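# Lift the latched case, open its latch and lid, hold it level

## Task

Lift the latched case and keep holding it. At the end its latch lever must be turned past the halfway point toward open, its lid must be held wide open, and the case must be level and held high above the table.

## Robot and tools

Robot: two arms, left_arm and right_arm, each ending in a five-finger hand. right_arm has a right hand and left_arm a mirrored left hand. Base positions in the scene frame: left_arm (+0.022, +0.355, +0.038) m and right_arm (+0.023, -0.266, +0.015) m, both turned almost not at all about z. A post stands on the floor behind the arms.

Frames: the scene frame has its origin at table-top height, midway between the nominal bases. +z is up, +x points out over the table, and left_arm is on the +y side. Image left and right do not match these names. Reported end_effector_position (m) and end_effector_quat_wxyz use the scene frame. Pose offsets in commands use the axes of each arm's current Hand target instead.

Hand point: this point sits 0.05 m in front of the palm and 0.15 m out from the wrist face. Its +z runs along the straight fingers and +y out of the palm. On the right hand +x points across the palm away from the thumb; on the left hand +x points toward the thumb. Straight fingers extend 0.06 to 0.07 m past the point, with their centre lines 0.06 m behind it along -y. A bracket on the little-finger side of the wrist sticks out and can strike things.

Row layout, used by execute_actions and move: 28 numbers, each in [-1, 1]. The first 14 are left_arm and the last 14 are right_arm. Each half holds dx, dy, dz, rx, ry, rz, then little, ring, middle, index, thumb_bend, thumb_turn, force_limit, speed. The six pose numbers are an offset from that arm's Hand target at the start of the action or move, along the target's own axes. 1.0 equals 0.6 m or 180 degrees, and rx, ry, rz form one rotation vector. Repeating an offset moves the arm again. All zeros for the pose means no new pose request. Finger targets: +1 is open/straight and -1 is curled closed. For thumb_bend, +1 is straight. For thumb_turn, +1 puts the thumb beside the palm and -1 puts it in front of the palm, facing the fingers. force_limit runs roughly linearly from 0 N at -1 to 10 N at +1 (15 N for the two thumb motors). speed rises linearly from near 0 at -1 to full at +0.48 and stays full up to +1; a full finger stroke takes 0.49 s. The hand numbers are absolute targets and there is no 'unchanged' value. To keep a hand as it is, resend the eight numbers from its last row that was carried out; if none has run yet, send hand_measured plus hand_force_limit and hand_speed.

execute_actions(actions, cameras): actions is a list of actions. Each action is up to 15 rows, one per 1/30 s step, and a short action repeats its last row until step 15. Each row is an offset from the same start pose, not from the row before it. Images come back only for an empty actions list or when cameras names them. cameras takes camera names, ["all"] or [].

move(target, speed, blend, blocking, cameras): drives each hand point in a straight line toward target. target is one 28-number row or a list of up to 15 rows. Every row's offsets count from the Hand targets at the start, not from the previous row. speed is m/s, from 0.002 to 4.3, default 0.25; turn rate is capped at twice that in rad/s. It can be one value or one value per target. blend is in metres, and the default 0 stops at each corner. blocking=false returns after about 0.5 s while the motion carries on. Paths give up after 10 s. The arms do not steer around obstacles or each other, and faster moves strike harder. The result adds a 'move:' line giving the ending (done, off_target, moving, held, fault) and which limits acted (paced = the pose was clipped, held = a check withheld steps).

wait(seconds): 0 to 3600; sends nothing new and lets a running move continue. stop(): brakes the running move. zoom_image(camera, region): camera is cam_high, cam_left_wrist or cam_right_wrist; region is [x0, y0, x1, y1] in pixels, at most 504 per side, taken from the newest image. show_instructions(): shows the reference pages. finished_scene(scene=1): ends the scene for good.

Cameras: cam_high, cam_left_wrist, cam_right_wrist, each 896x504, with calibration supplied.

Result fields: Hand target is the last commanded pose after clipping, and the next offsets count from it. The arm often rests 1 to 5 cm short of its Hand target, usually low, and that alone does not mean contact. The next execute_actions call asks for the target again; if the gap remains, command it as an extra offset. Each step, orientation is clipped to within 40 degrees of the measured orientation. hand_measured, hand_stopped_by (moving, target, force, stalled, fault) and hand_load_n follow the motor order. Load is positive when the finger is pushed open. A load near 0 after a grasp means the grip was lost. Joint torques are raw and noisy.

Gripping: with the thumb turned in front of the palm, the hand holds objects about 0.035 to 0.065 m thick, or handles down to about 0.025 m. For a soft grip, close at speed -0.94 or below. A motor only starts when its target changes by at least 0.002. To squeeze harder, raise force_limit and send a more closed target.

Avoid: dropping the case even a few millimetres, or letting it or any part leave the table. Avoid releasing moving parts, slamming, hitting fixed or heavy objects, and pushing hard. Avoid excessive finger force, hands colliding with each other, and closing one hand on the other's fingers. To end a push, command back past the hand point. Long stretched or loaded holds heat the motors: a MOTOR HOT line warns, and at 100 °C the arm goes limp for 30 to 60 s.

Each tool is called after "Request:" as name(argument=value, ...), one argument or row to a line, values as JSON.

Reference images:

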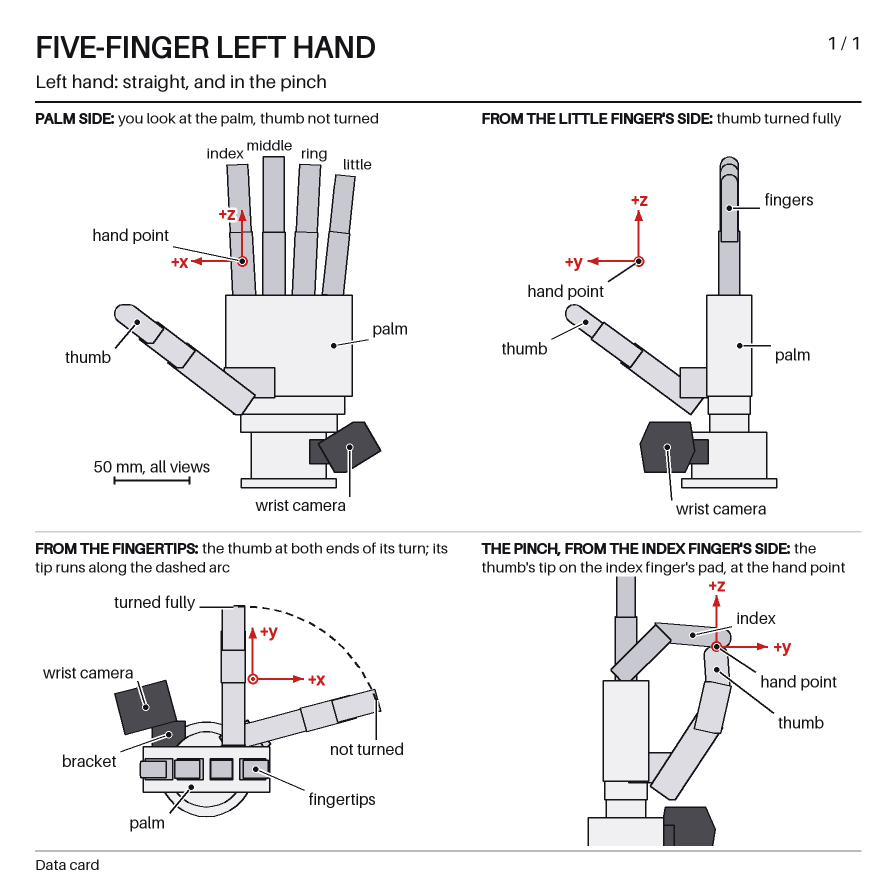

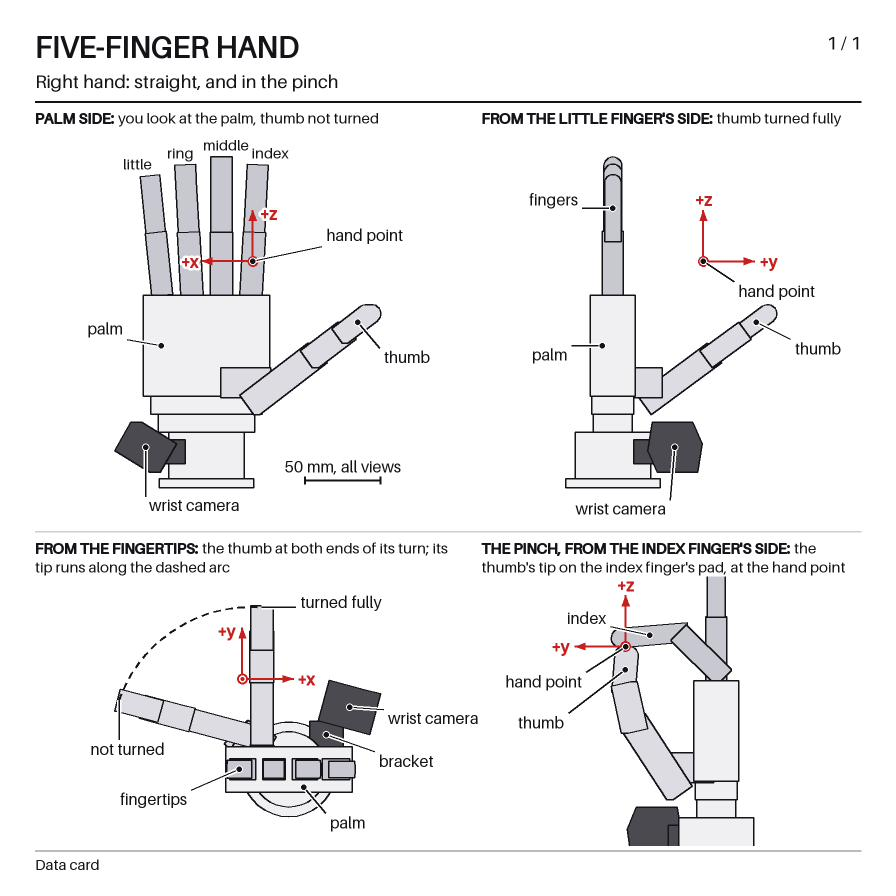

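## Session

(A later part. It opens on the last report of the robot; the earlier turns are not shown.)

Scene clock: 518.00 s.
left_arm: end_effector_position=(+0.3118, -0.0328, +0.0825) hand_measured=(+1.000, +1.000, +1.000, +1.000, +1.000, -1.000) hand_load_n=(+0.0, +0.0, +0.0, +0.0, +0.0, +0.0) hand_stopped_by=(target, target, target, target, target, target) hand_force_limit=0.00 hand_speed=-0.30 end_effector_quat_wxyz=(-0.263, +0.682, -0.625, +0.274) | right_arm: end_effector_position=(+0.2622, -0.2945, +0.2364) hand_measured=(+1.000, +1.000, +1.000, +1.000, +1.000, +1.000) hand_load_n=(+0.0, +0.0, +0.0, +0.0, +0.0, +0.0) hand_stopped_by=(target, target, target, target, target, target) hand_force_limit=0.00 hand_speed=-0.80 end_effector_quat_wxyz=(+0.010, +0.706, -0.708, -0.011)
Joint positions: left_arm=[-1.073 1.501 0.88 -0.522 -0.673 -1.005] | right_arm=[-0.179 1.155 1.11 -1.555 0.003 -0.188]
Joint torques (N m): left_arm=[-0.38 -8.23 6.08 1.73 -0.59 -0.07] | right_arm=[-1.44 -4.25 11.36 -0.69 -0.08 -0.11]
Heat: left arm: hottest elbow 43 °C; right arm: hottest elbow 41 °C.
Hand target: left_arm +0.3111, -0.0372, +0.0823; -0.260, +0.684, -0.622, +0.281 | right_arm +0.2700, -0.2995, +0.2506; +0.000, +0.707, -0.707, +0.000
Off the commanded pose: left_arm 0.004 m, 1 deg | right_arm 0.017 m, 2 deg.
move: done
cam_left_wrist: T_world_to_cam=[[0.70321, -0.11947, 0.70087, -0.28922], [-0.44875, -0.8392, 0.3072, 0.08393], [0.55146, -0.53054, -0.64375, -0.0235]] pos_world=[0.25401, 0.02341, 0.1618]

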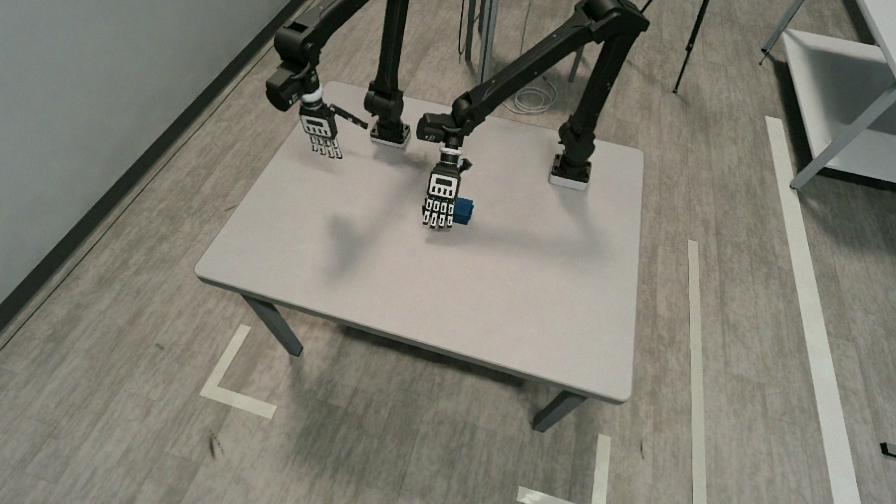

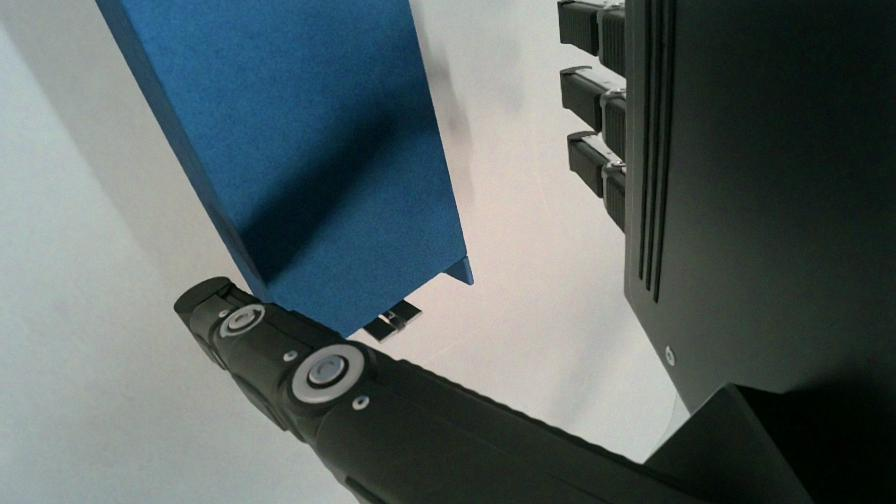

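Request:
move(
  target=[-0.002,0.0241,0.0242,0,0,0,1,1,1,1,1,-1,0,-0.3,0,0,0,0,0,0,1,1,1,1,1,1,0,-0.8],
  speed=0.05,
  cameras=["cam_high","cam_left_wrist"],
)

Request:
zoom_image(
  camera="cam_high",
  region=[398, 130, 498, 240],
)

Scene clock: 532.77 s.
left_arm: end_effector_position=(+0.3124, -0.0339, +0.0639) hand_measured=(+1.000, +1.000, +1.000, +1.000, +1.000, -1.000) hand_load_n=(+0.0, +0.0, +0.0, +0.0, +0.0, +0.0) hand_stopped_by=(target, target, target, target, target, target) hand_force_limit=0.00 hand_speed=-0.30 end_effector_quat_wxyz=(-0.262, +0.682, -0.624, +0.276) | right_arm: end_effector_position=(+0.2622, -0.2945, +0.2364) hand_measured=(+1.000, +1.000, +1.000, +1.000, +1.000, +1.000) hand_load_n=(+0.0, +0.0, +0.0, +0.0, +0.0, +0.0) hand_stopped_by=(target, target, target, target, target, target) hand_force_limit=0.00 hand_speed=-0.80 end_effector_quat_wxyz=(+0.010, +0.706, -0.708, -0.011)
Joint positions: left_arm=[-1.073 1.536 0.857 -0.46 -0.673 -1.005] | right_arm=[-0.179 1.155 1.11 -1.555 0.003 -0.188]
Joint torques (N m): left_arm=[-0.62 -8.47 5.64 1.78 -0.6 -0.08] | right_arm=[-1.44 -4.31 11.37 -0.68 -0.06 -0.13]
Heat: left arm: hottest elbow 41 °C; right arm: hottest elbow 41 °C.
Hand target: left_arm +0.3111, -0.0372, +0.0617; -0.260, +0.684, -0.622, +0.280 | right_arm +0.2700, -0.2995, +0.2506; +0.000, +0.707, -0.707, +0.000
Off the commanded pose: left_arm 0.004 m, 1 deg | right_arm 0.017 m, 2 deg.
move: done
cam_left_wrist: T_world_to_cam=[[0.70184, -0.11616, 0.7028, -0.2763], [-0.44896, -0.83812, 0.30983, 0.08893], [0.55304, -0.53298, -0.64038, -0.03719]] pos_world=[0.25441, 0.02262, 0.14281]

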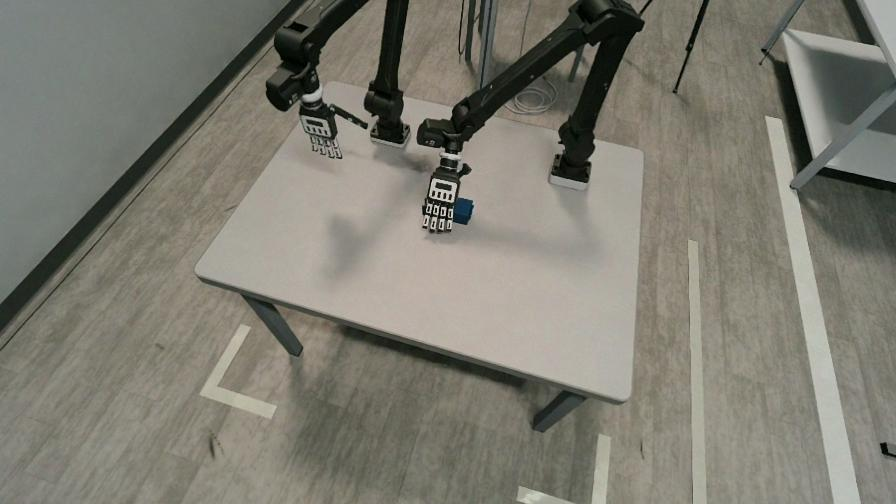

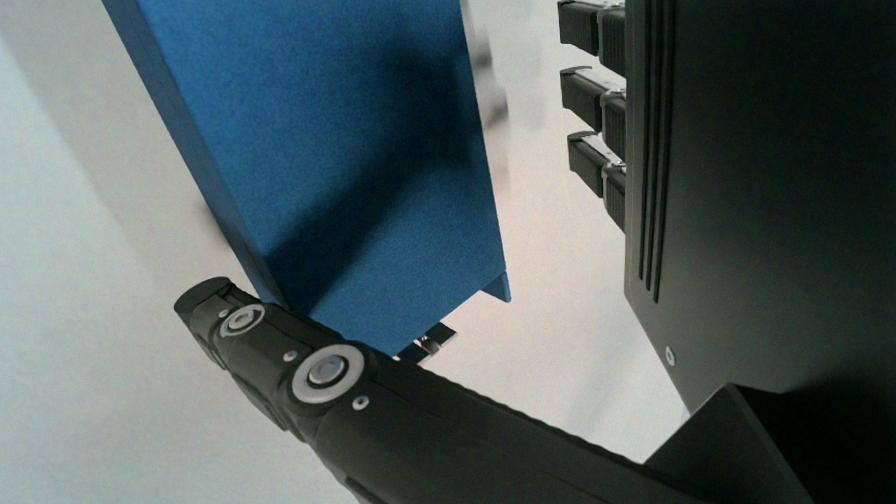

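Scaled by 4.582 from the camera's image (finer frame: 1280x720).

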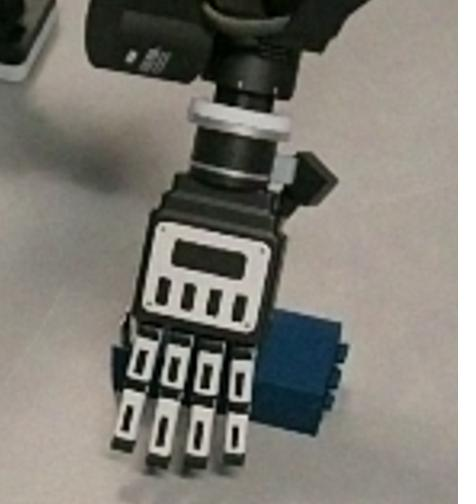

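Request:
move(
  target=[0,0,0,0,0,0,0.45,0.45,0.45,0.45,1,-1,-0.6,-0.6,0,0,0,0,0,0,1,1,1,1,1,1,0,-0.8],
  speed=0.05,
  cameras=["cam_high","cam_left_wrist"],
)

Request:
zoom_image(
  camera="cam_high",
  region=[398, 130, 498, 240],
)

Scene clock: 540.87 s.
left_arm: end_effector_position=(+0.3125, -0.0339, +0.0639) hand_measured=(+0.450, +0.450, +0.450, +0.450, +1.000, -1.000) hand_load_n=(+0.0, +0.0, +0.0, +0.0, +0.0, +0.0) hand_stopped_by=(target, target, target, target, target, target) hand_force_limit=-0.60 hand_speed=-0.60 end_effector_quat_wxyz=(-0.262, +0.682, -0.624, +0.276) | right_arm: end_effector_position=(+0.2622, -0.2945, +0.2364) hand_measured=(+1.000, +1.000, +1.000, +1.000, +1.000, +1.000) hand_load_n=(+0.0, +0.0, +0.0, +0.0, +0.0, +0.5) hand_stopped_by=(target, target, target, target, target, target) hand_force_limit=0.00 hand_speed=-0.80 end_effector_quat_wxyz=(+0.010, +0.706, -0.708, -0.011)
Joint positions: left_arm=[-1.073 1.536 0.857 -0.46 -0.673 -1.005] | right_arm=[-0.179 1.155 1.11 -1.555 0.003 -0.188]
Joint torques (N m): left_arm=[-0.38 -8.18 5.63 1.81 -0.58 -0.07] | right_arm=[-1.44 -4.01 11.37 -0.66 -0.08 -0.13]
Heat: left arm: hottest elbow 41 °C; right arm: hottest elbow 41 °C.
Hand target: left_arm +0.3111, -0.0371, +0.0617; -0.260, +0.684, -0.622, +0.280 | right_arm +0.2700, -0.2995, +0.2506; +0.000, +0.707, -0.707, +0.000
Off the commanded pose: left_arm 0.004 m, 1 deg | right_arm 0.017 m, 2 deg.
move: done
cam_left_wrist: T_world_to_cam=[[0.70164, -0.11613, 0.703, -0.27627], [-0.4489, -0.83825, 0.30957, 0.08895], [0.55334, -0.53278, -0.64028, -0.03729]] pos_world=[0.25441, 0.02262, 0.14281]

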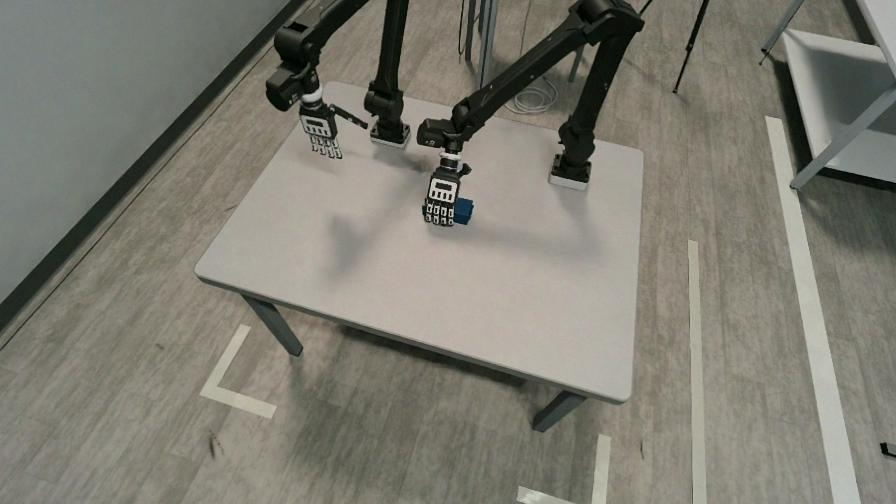

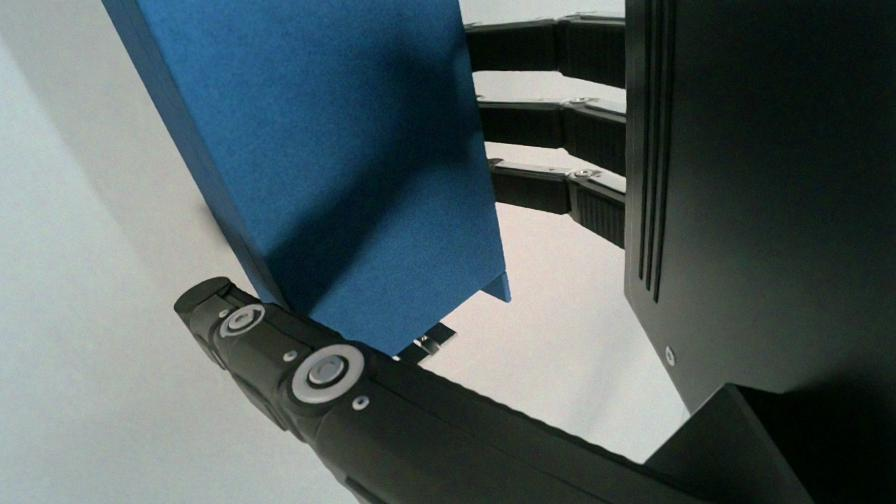

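Scaled by 4.582 from the camera's image (finer frame: 1280x720).

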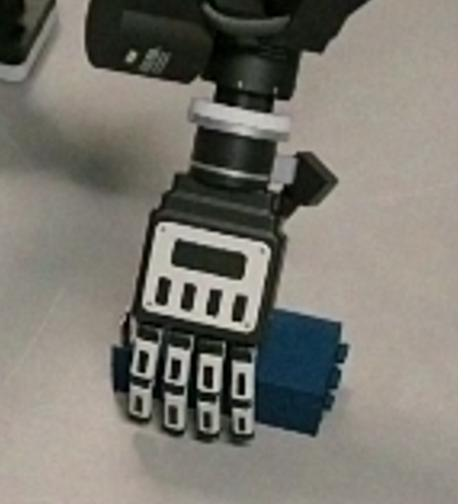

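Request:
move(
  target=[0,0,0,0,0,0,-0.1,-0.1,-0.1,-0.1,1,-1,-0.6,-0.85,0,0,0,0,0,0,1,1,1,1,1,1,0,-0.8],
  speed=0.05,
  cameras=["cam_high","cam_left_wrist"],
)

Request:
zoom_image(
  camera="cam_high",
  region=[398, 130, 498, 240],
)

Scene clock: 547.10 s.
left_arm: end_effector_position=(+0.3126, -0.0340, +0.0640) hand_measured=(+0.034, +0.090, +0.118, +0.076, +1.000, -1.000) hand_load_n=(+2.5, +1.0, +0.5, +4.0, +0.5, +3.0) hand_stopped_by=(force, force, force, force, target, target) hand_force_limit=-0.60 hand_speed=-0.85 end_effector_quat_wxyz=(-0.262, +0.682, -0.624, +0.277) | right_arm: end_effector_position=(+0.2622, -0.2945, +0.2364) hand_measured=(+1.000, +1.000, +1.000, +1.000, +1.000, +1.000) hand_load_n=(+0.0, +0.0, +0.0, +0.0, +0.0, +0.0) hand_stopped_by=(target, target, target, target, target, target) hand_force_limit=0.00 hand_speed=-0.80 end_effector_quat_wxyz=(+0.010, +0.706, -0.708, -0.011)
Joint positions: left_arm=[-1.073 1.536 0.857 -0.46 -0.673 -1.005] | right_arm=[-0.179 1.155 1.11 -1.555 0.003 -0.188]
Joint torques (N m): left_arm=[-0.5 -8.29 5.57 1.81 -0.54 -0.07] | right_arm=[-1.44 -4.31 11.34 -0.72 -0.08 -0.12]
Heat: left arm: hottest elbow 40 °C; right arm: hottest elbow 41 °C.
Hand target: left_arm +0.3110, -0.0371, +0.0616; -0.260, +0.684, -0.622, +0.280 | right_arm +0.2700, -0.2995, +0.2506; +0.000, +0.707, -0.707, +0.000
Off the commanded pose: left_arm 0.004 m, 1 deg | right_arm 0.017 m, 2 deg.
move: done
cam_left_wrist: T_world_to_cam=[[0.70122, -0.11566, 0.7035, -0.2764], [-0.44894, -0.83818, 0.30968, 0.08888], [0.55384, -0.53298, -0.63968, -0.03754]] pos_world=[0.25451, 0.02252, 0.14291]

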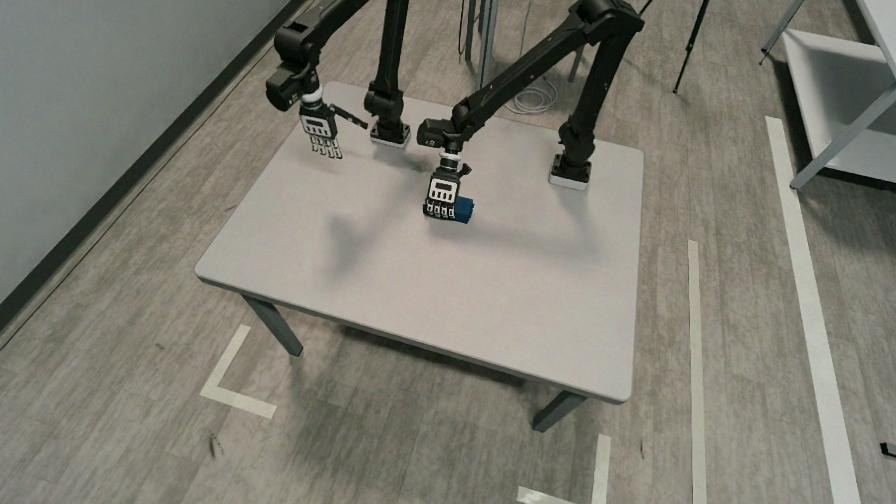

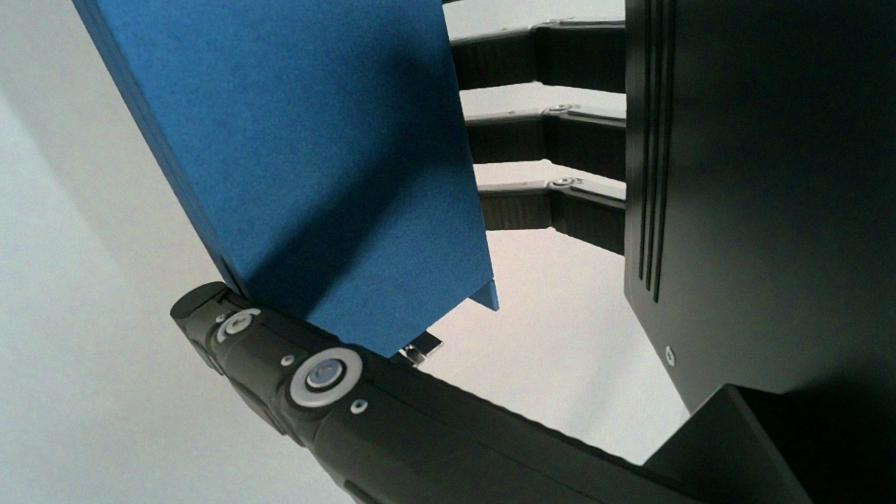

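Scaled by 4.582 from the camera's image (finer frame: 1280x720).

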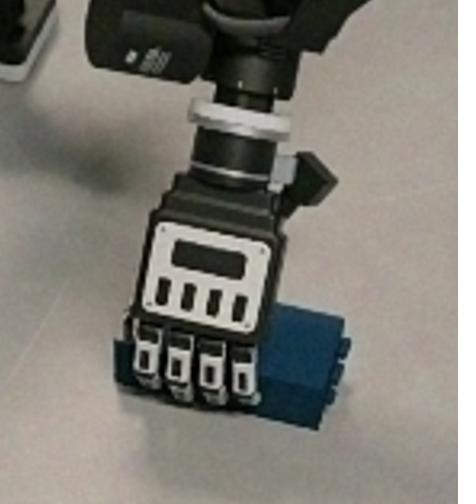

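Request:
move(
  target=[0,0,0,0,0,0,-0.5,-0.5,-0.5,-0.5,0.6,-1,-0.1,-0.85,0,0,0,0,0,0,1,1,1,1,1,1,0,-0.8],
  speed=0.05,
  cameras=["cam_left_wrist"],
)

Scene clock: 552.10 s.
left_arm: end_effector_position=(+0.3127, -0.0341, +0.0640) hand_measured=(-0.018, +0.052, +0.094, +0.066, +0.984, -1.000) hand_load_n=(+6.0, +3.5, +2.5, +4.5, +6.0, +9.5) hand_stopped_by=(force, force, force, force, force, target) hand_force_limit=-0.10 hand_speed=-0.85 end_effector_quat_wxyz=(-0.262, +0.683, -0.624, +0.277) | right_arm: end_effector_position=(+0.2622, -0.2945, +0.2364) hand_measured=(+1.000, +1.000, +1.000, +1.000, +1.000, +1.000) hand_load_n=(+0.0, +0.0, +0.0, +0.0, +0.0, +0.0) hand_stopped_by=(target, target, target, target, target, target) hand_force_limit=0.00 hand_speed=-0.80 end_effector_quat_wxyz=(+0.010, +0.706, -0.708, -0.011)
Joint positions: left_arm=[-1.073 1.536 0.857 -0.46 -0.673 -1.006] | right_arm=[-0.179 1.155 1.11 -1.555 0.003 -0.188]
Joint torques (N m): left_arm=[-0.5 -8.06 5.56 1.76 -0.55 -0.08] | right_arm=[-1.49 -4.19 11.36 -0.68 -0.06 -0.12]
Heat: left arm: hottest elbow 40 °C; right arm: hottest elbow 41 °C.
Hand target: left_arm +0.3110, -0.0371, +0.0617; -0.260, +0.684, -0.622, +0.280 | right_arm +0.2700, -0.2995, +0.2506; +0.000, +0.707, -0.707, +0.000
Off the commanded pose: left_arm 0.004 m, 1 deg | right_arm 0.017 m, 2 deg.
move: done
cam_left_wrist: T_world_to_cam=[[0.70127, -0.11489, 0.70358, -0.27637], [-0.44851, -0.83824, 0.31015, 0.08873], [0.55414, -0.53306, -0.63936, -0.03772]] pos_world=[0.25451, 0.02252, 0.14281]

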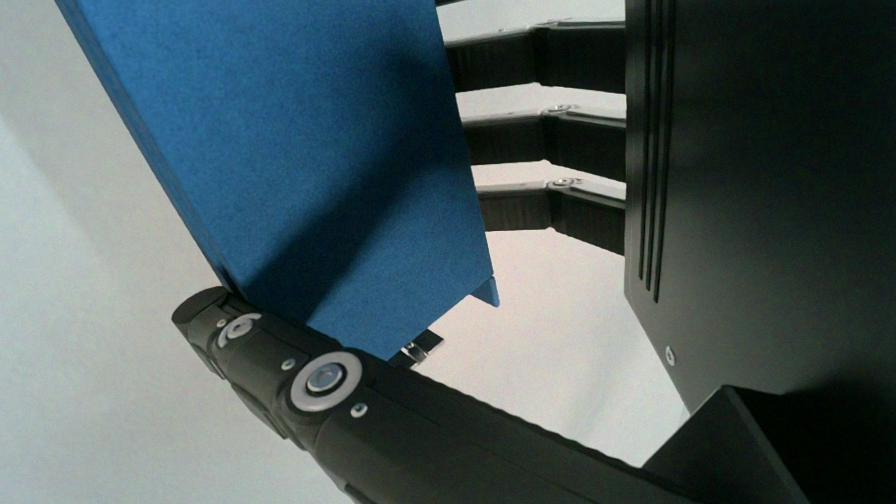

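Request:
move(
  target=[0.005,-0.0588,-0.0591,0,0,0,-0.5,-0.5,-0.5,-0.5,0.6,-1,-0.1,-0.85,0,0,0,0,0,0,1,1,1,1,1,1,0,-0.8],
  speed=0.05,
  cameras=["cam_high","cam_left_wrist"],
)

Request:
zoom_image(
  camera="cam_high",
  region=[398, 130, 498, 240],
)

Scene clock: 557.30 s.
left_arm: end_effector_position=(+0.3021, -0.0148, +0.0822) hand_measured=(-0.018, +0.052, +0.094, +0.066, +0.984, -1.000) hand_load_n=(+6.0, +4.0, +3.0, +4.5, +6.0, +9.0) hand_stopped_by=(force, force, force, force, force, target) hand_force_limit=-0.10 hand_speed=-0.85 end_effector_quat_wxyz=(-0.270, +0.681, -0.633, +0.251) | right_arm: end_effector_position=(+0.2622, -0.2945, +0.2364) hand_measured=(+1.000, +1.000, +1.000, +1.000, +1.000, +1.000) hand_load_n=(+0.0, +0.0, +0.0, +0.0, -0.5, +0.0) hand_stopped_by=(target, target, target, target, target, target) hand_force_limit=0.00 hand_speed=-0.80 end_effector_quat_wxyz=(+0.010, +0.706, -0.708, -0.011)
Joint positions: left_arm=[-1.073 1.475 0.867 -0.59 -0.673 -1.011] | right_arm=[-0.179 1.155 1.11 -1.555 0.003 -0.188]
Joint torques (N m): left_arm=[-0.38 -10.17 9.96 0.96 -0.54 -0.01] | right_arm=[-1.49 -4.13 11.34 -0.68 -0.07 -0.12]
Heat: left arm: hottest elbow 40 °C; right arm: hottest elbow 41 °C.
Hand target: left_arm +0.3111, -0.0372, +0.1118; -0.260, +0.684, -0.622, +0.280 | right_arm +0.2700, -0.2995, +0.2506; +0.000, +0.707, -0.707, +0.000
Off the commanded pose: left_arm 0.038 m, 4 deg | right_arm 0.017 m, 2 deg.
move: off_target (left_arm)
cam_left_wrist: T_world_to_cam=[[0.72172, -0.14671, 0.67646, -0.28396], [-0.43695, -0.85451, 0.28086, 0.0931], [0.53684, -0.49828, -0.68082, -0.00074]] pos_world=[0.24602, 0.03753, 0.16544]

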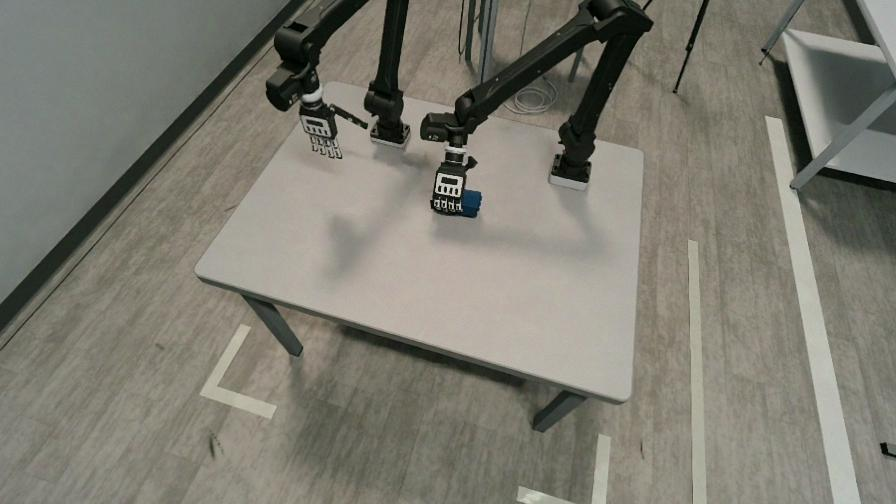

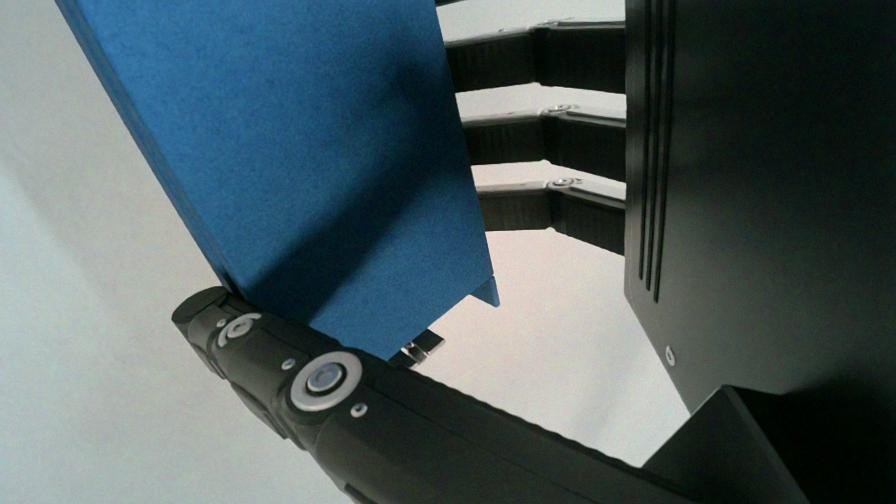

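Scaled by 4.582 from the camera's image (finer frame: 1280x720).

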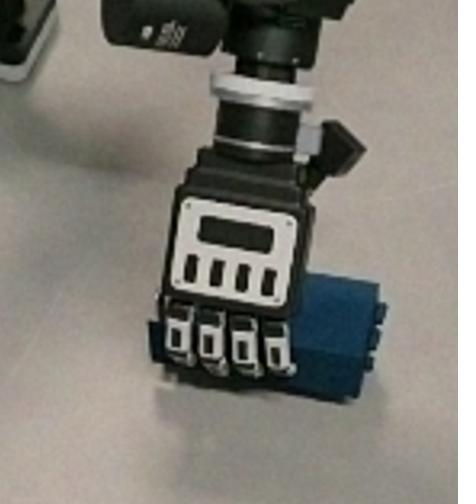

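Request:
move(
  target=[0.0153,-0.1763,-0.1774,0,0,0,-0.5,-0.5,-0.5,-0.5,0.6,-1,-0.1,-0.85,0,0,0,0,0,0,1,1,1,1,1,1,0,-0.8],
  speed=0.1,
  cameras=["cam_high","cam_left_wrist","cam_right_wrist"],
)

Request:
zoom_image(
  camera="cam_high",
  region=[398, 130, 498, 240],
)

Scene clock: 564.70 s.
left_arm: end_effector_position=(+0.3057, -0.0218, +0.2282) hand_measured=(-0.018, +0.052, +0.094, +0.066, +0.984, -1.000) hand_load_n=(+6.5, +3.5, +2.5, +4.5, +6.0, +9.5) hand_stopped_by=(force, force, force, force, force, target) hand_force_limit=-0.10 hand_speed=-0.85 end_effector_quat_wxyz=(-0.271, +0.681, -0.633, +0.250) | right_arm: end_effector_position=(+0.2622, -0.2945, +0.2364) hand_measured=(+1.000, +1.000, +1.000, +1.000, +1.000, +1.000) hand_load_n=(+0.0, +0.0, +0.0, +0.0, -0.5, +0.0) hand_stopped_by=(target, target, target, target, target, target) hand_force_limit=0.00 hand_speed=-0.80 end_effector_quat_wxyz=(+0.010, +0.706, -0.708, -0.011)
Joint positions: left_arm=[-1.073 1.337 1.145 -1.009 -0.673 -1.011] | right_arm=[-0.179 1.155 1.11 -1.555 0.003 -0.188]
Joint torques (N m): left_arm=[-0.62 -9.11 11.58 1.01 -0.56 -0.01] | right_arm=[-1.44 -4.13 11.33 -0.72 -0.07 -0.12]
Heat: left arm: hottest elbow 41 °C; right arm: hottest elbow 41 °C.
Hand target: left_arm +0.3109, -0.0374, +0.2623; -0.260, +0.684, -0.622, +0.281 | right_arm +0.2700, -0.2995, +0.2506; +0.000, +0.707, -0.707, +0.000
Off the commanded pose: left_arm 0.038 m, 4 deg | right_arm 0.017 m, 2 deg.
move: off_target (left_arm)
cam_left_wrist: T_world_to_cam=[[0.72241, -0.14834, 0.67537, -0.38637], [-0.43698, -0.85489, 0.27964, 0.04798], [0.53589, -0.49714, -0.6824, 0.0938]] pos_world=[0.24982, 0.03033, 0.31153]
cam_right_wrist: T_world_to_cam=[[-0.95947, -0.28124, 0.0178, 0.16641], [-0.22369, 0.79854, 0.55884, 0.154], [-0.17138, 0.53221, -0.82909, 0.51231]] pos_world=[0.28192, -0.34883, 0.33572]

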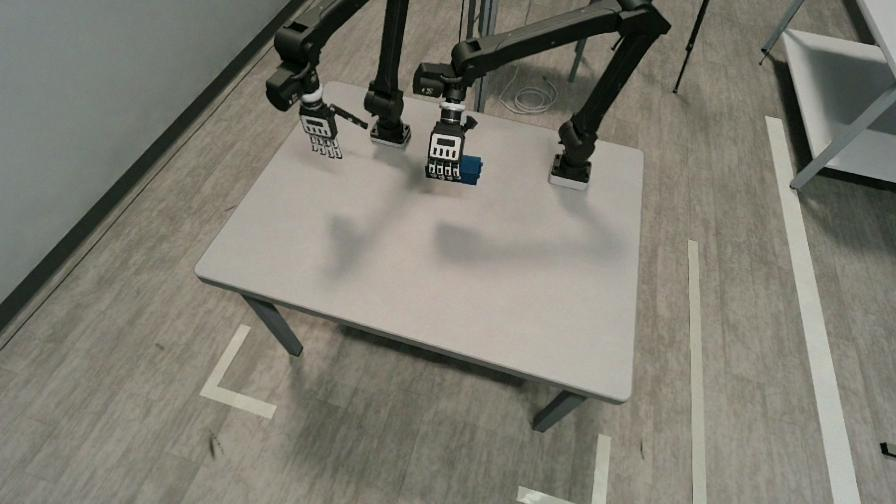

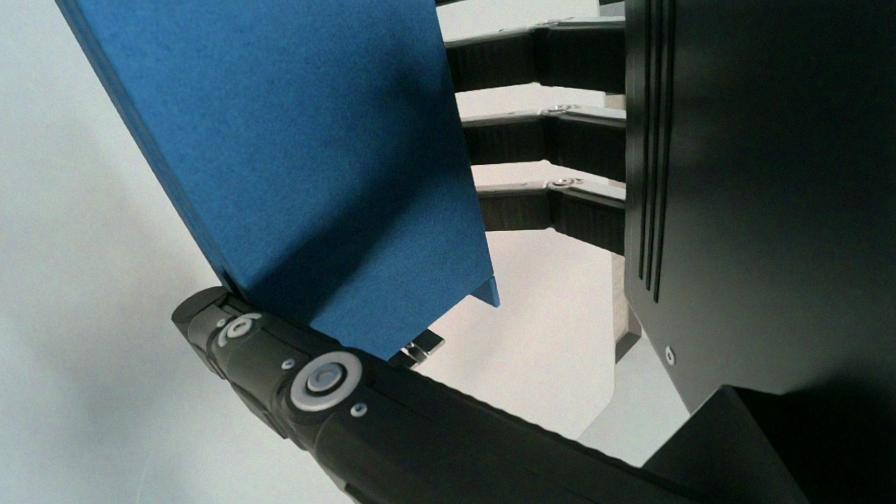

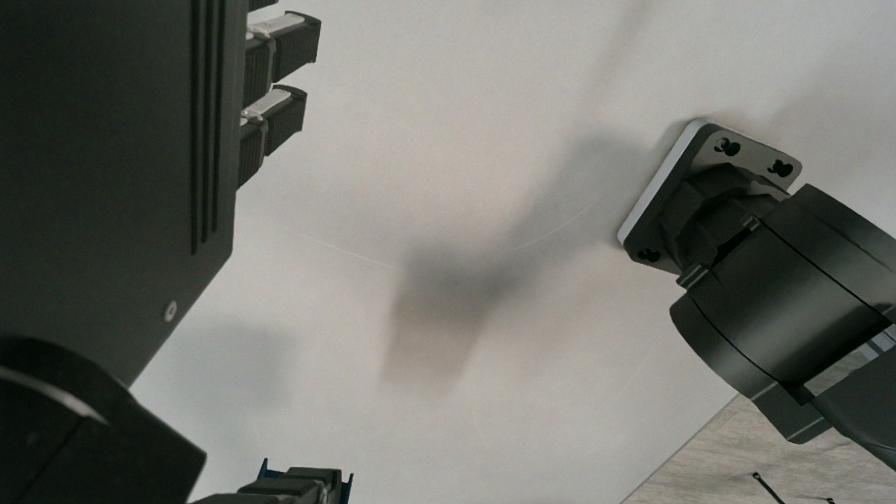

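Scaled by 4.582 from the camera's image (finer frame: 1280x720).

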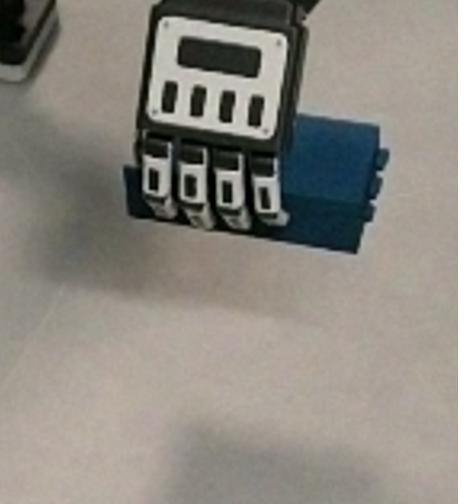

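Request:
move(
  target=[0,0,0,0,0,0,-0.5,-0.5,-0.5,-0.5,0.6,-1,-0.1,-0.85,-0.2925,-0.0167,0.167,0,-0.317,0,1,1,1,1,1,1,0,-0.8],
  speed=0.2,
  cameras=["cam_high","cam_right_wrist"],
)

Scene clock: 581.47 s.
left_arm: end_effector_position=(+0.3057, -0.0218, +0.2282) hand_measured=(-0.018, +0.052, +0.094, +0.066, +0.984, -1.000) hand_load_n=(+6.0, +4.0, +3.0, +4.5, +6.0, +9.0) hand_stopped_by=(force, force, force, force, force, target) hand_force_limit=-0.10 hand_speed=-0.85 end_effector_quat_wxyz=(-0.271, +0.681, -0.633, +0.250) | right_arm: end_effector_position=(+0.2788, -0.1272, +0.1511) hand_measured=(+1.000, +1.000, +1.000, +1.000, +1.000, +1.000) hand_load_n=(+0.0, +0.0, +0.0, +0.0, +0.0, +0.0) hand_stopped_by=(target, target, target, target, target, target) hand_force_limit=0.00 hand_speed=-0.80 end_effector_quat_wxyz=(-0.338, +0.621, -0.622, -0.336)
Joint positions: left_arm=[-1.073 1.337 1.145 -1.009 -0.673 -1.011] | right_arm=[-0.114 1.399 0.763 -1.12 -0.983 -0.224]
Joint torques (N m): left_arm=[-0.44 -9.41 11.64 0.91 -0.53 -0.02] | right_arm=[0.5 -5.25 6.31 -0.05 -0.83 0.14]
Heat: left arm: hottest elbow 45 °C; right arm: hottest elbow 41 °C.
Hand target: left_arm +0.3109, -0.0374, +0.2623; -0.260, +0.684, -0.622, +0.281 | right_arm +0.2803, -0.1241, +0.1503; -0.338, +0.621, -0.621, -0.337
Off the commanded pose: left_arm 0.038 m, 4 deg | right_arm 0.004 m, 0 deg.
move: done
cam_right_wrist: T_world_to_cam=[[-0.95874, -0.14344, -0.24544, 0.28803], [-0.24446, -0.02468, 0.96935, -0.08903], [-0.1451, 0.98935, -0.0114, 0.28278]] pos_world=[0.29541, -0.24065, 0.16021]

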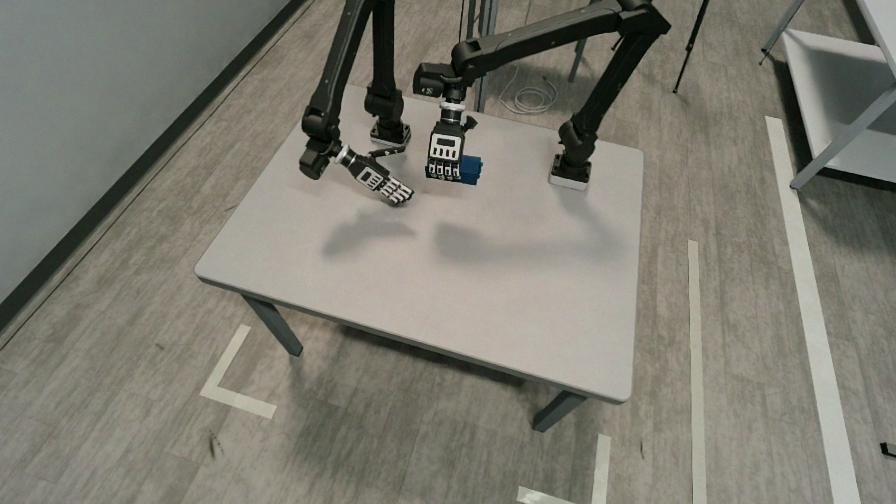

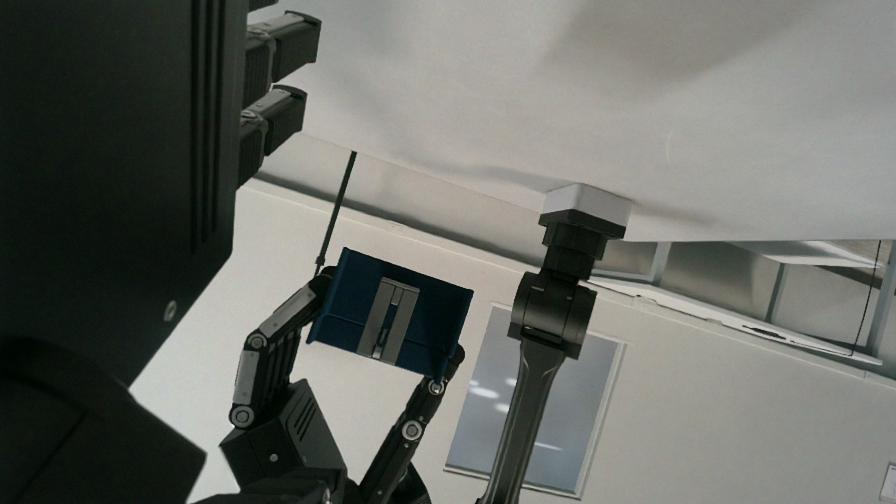

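Request:
zoom_image(
  camera="cam_right_wrist",
  region=[300, 240, 480, 390],
)

Scaled by 2.800 from the camera's image (finer frame: 1280x720).

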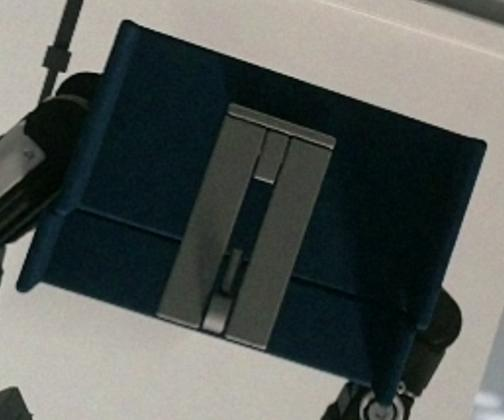

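Request:
move(
  target=[0,0,0,0,0,0,-0.5,-0.5,-0.5,-0.5,0.6,-1,-0.1,-0.85,-0.0587,0.07,0.0137,0.2098,0,0.1363,1,1,1,1,1,1,0,-0.8],
  speed=0.15,
  cameras=["cam_high","cam_right_wrist"],
)

Scene clock: 627.73 s.
left_arm: end_effector_position=(+0.3057, -0.0218, +0.2282) hand_measured=(-0.018, +0.052, +0.094, +0.066, +0.984, -1.000) hand_load_n=(+6.0, +4.0, +2.5, +4.5, +6.0, +9.0) hand_stopped_by=(force, force, force, force, force, target) hand_force_limit=-0.10 hand_speed=-0.85 end_effector_quat_wxyz=(-0.271, +0.681, -0.633, +0.250) | right_arm: end_effector_position=(+0.2396, -0.1004, +0.1740) hand_measured=(+1.000, +1.000, +1.000, +1.000, +1.000, +1.000) hand_load_n=(+0.0, +0.0, +0.0, +0.0, +0.0, +0.0) hand_stopped_by=(target, target, target, target, target, target) hand_force_limit=0.00 hand_speed=-0.80 end_effector_quat_wxyz=(+0.441, -0.337, +0.812, +0.179)
Joint positions: left_arm=[-1.073 1.337 1.145 -1.009 -0.673 -1.011] | right_arm=[-0.005 0.394 0.266 -0.622 -0.641 1.054]
Joint torques (N m): left_arm=[-0.44 -9.17 11.62 0.92 -0.54 -0.01] | right_arm=[0.56 2.55 9.02 0.88 -0.29 0.15]
Heat: left arm: hottest elbow 51 °C; right arm: hottest elbow 38 °C.
Hand target: left_arm +0.3109, -0.0374, +0.2623; -0.260, +0.684, -0.622, +0.281 | right_arm +0.2382, -0.0980, +0.1753; +0.441, -0.336, +0.812, +0.183
Off the commanded pose: left_arm 0.038 m, 4 deg | right_arm 0.003 m, 0 deg.
move: done
cam_right_wrist: T_world_to_cam=[[-0.77906, 0.57492, -0.25006, 0.28979], [-0.19268, 0.15999, 0.96813, -0.11382], [0.59661, 0.80241, -0.01387, 0.05471]] pos_world=[0.17119, -0.19229, 0.18342]

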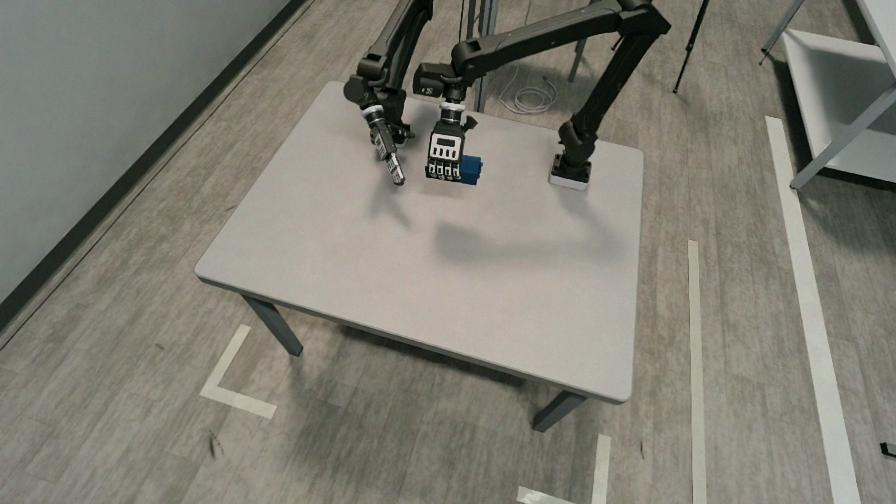

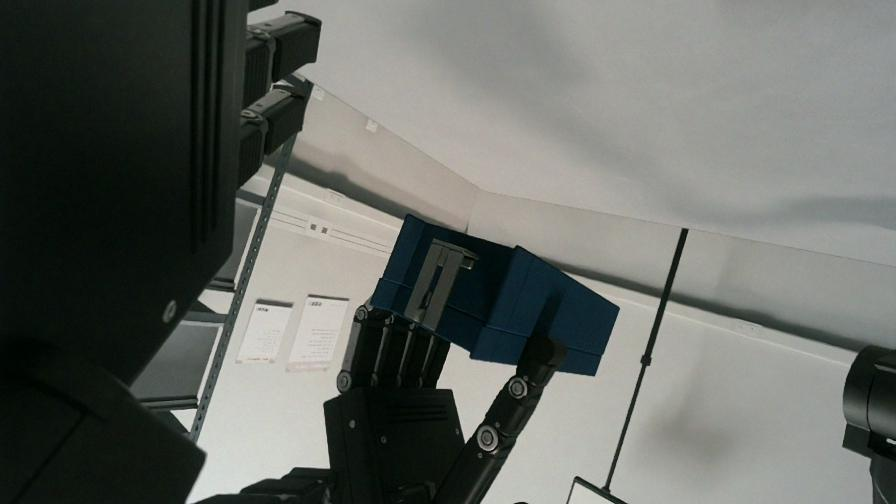

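Request:
zoom_image(
  camera="cam_right_wrist",
  region=[370, 205, 530, 365],
)

Scaled by 3.150 from the camera's image (finer frame: 1280x720).

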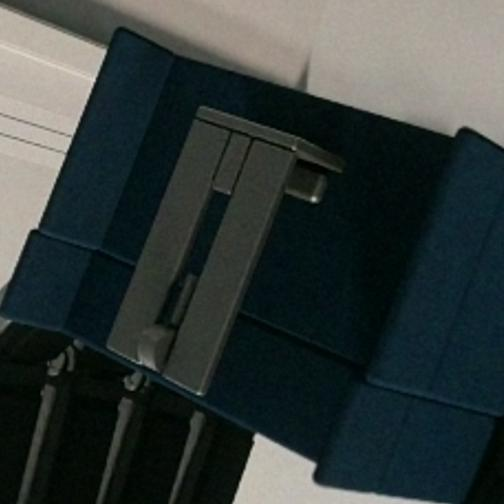

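Request:
move(
  target=[
    [0,0,0,0,0,0,-0.5,-0.5,-0.5,-0.5,0.6,-1,-0.1,-0.85,-0.0798,-0.0588,-0.1222,0,0,0,-1,-1,-1,1,1,-1,0,-0.2],
    [0,0,0,0,0,0,-0.5,-0.5,-0.5,-0.5,0.6,-1,-0.1,-0.85,-0.157,0.0157,-0.1428,-0.1944,0.0635,-0.1577,-1,-1,-1,1,1,-1,0,-0.2],
  ],
  speed=0.15,
  blend=[0.03,0],
  cameras=["cam_high","cam_right_wrist","cam_left_wrist"],
)

Scene clock: 736.83 s.
left_arm: end_effector_position=(+0.3057, -0.0218, +0.2282) hand_measured=(-0.018, +0.052, +0.094, +0.066, +0.984, -1.000) hand_load_n=(+6.0, +4.0, +3.0, +4.5, +6.5, +9.0) hand_stopped_by=(force, force, force, force, force, target) hand_force_limit=-0.10 hand_speed=-0.85 end_effector_quat_wxyz=(-0.271, +0.681, -0.633, +0.250) | right_arm: end_effector_position=(+0.2116, -0.1070, +0.2887) hand_measured=(-1.000, -1.000, +1.000, +1.000, +1.000, -1.000) hand_load_n=(+0.0, +0.0, +0.0, +0.0, +0.0, +0.0) hand_stopped_by=(target, target, fault, target, target, target) hand_force_limit=0.00 hand_speed=-0.20 end_effector_quat_wxyz=(-0.263, +0.641, -0.665, -0.279)
Joint positions: left_arm=[-1.073 1.337 1.145 -1.009 -0.673 -1.011] | right_arm=[0.009 0.983 0.923 -1.524 -0.787 0.028]
Joint torques (N m): left_arm=[-0.56 -9.35 11.63 1.02 -0.54 -0.01] | right_arm=[0.38 -1.55 11.4 -0.64 -0.53 -0.06]
Heat: left arm: hottest elbow 54 °C; right arm: hottest elbow 38 °C.
Hand target: left_arm +0.3109, -0.0374, +0.2623; -0.260, +0.684, -0.622, +0.281 | right_arm +0.2170, -0.1059, +0.3010; -0.271, +0.653, -0.654, -0.270
Off the commanded pose: left_arm 0.038 m, 4 deg | right_arm 0.013 m, 2 deg.
move: off_target (right_arm)
cam_left_wrist: T_world_to_cam=[[0.72241, -0.14834, 0.67537, -0.38637], [-0.43698, -0.85489, 0.27964, 0.04798], [0.53589, -0.49714, -0.6824, 0.0938]] pos_world=[0.24982, 0.03033, 0.31153]
cam_right_wrist: T_world_to_cam=[[-0.96925, -0.17162, -0.17633, 0.23963], [-0.20683, 0.18004, 0.96167, -0.22224], [-0.1333, 0.96857, -0.21, 0.3072]] pos_world=[0.22725, -0.21641, 0.32049]

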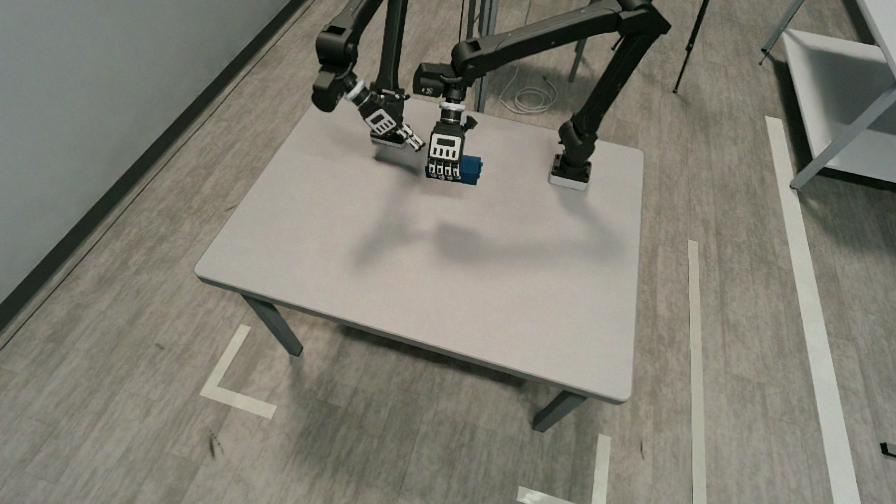

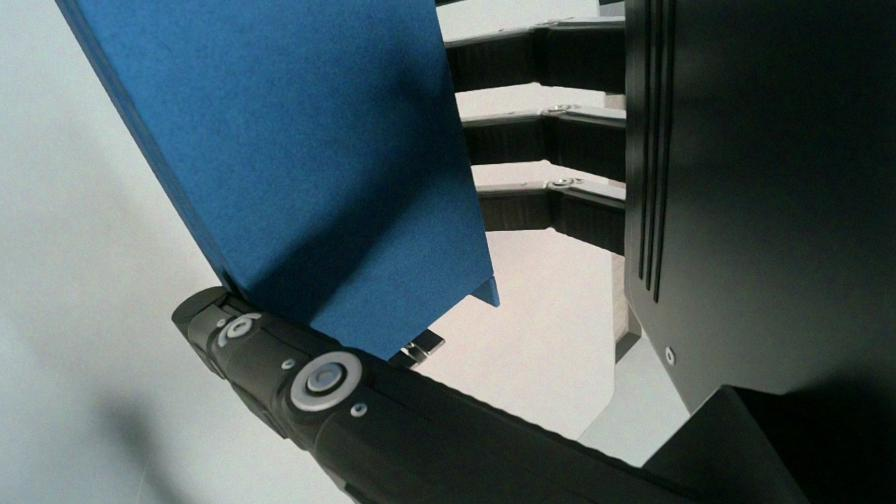

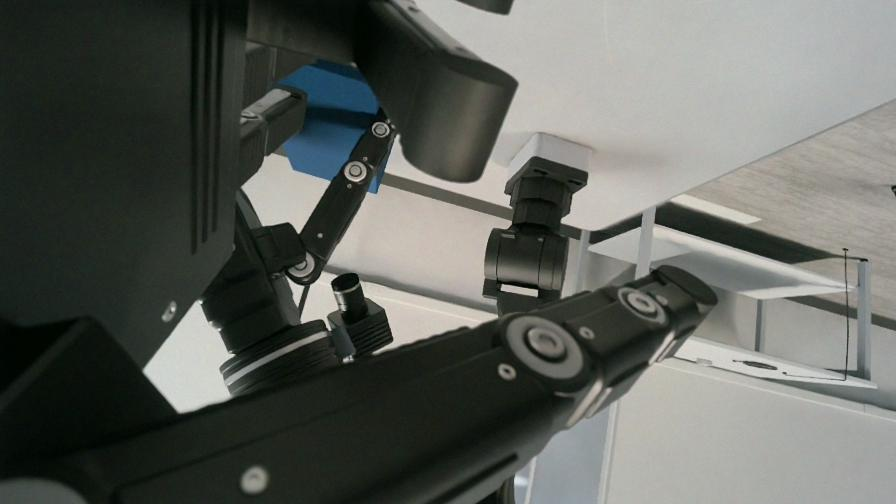

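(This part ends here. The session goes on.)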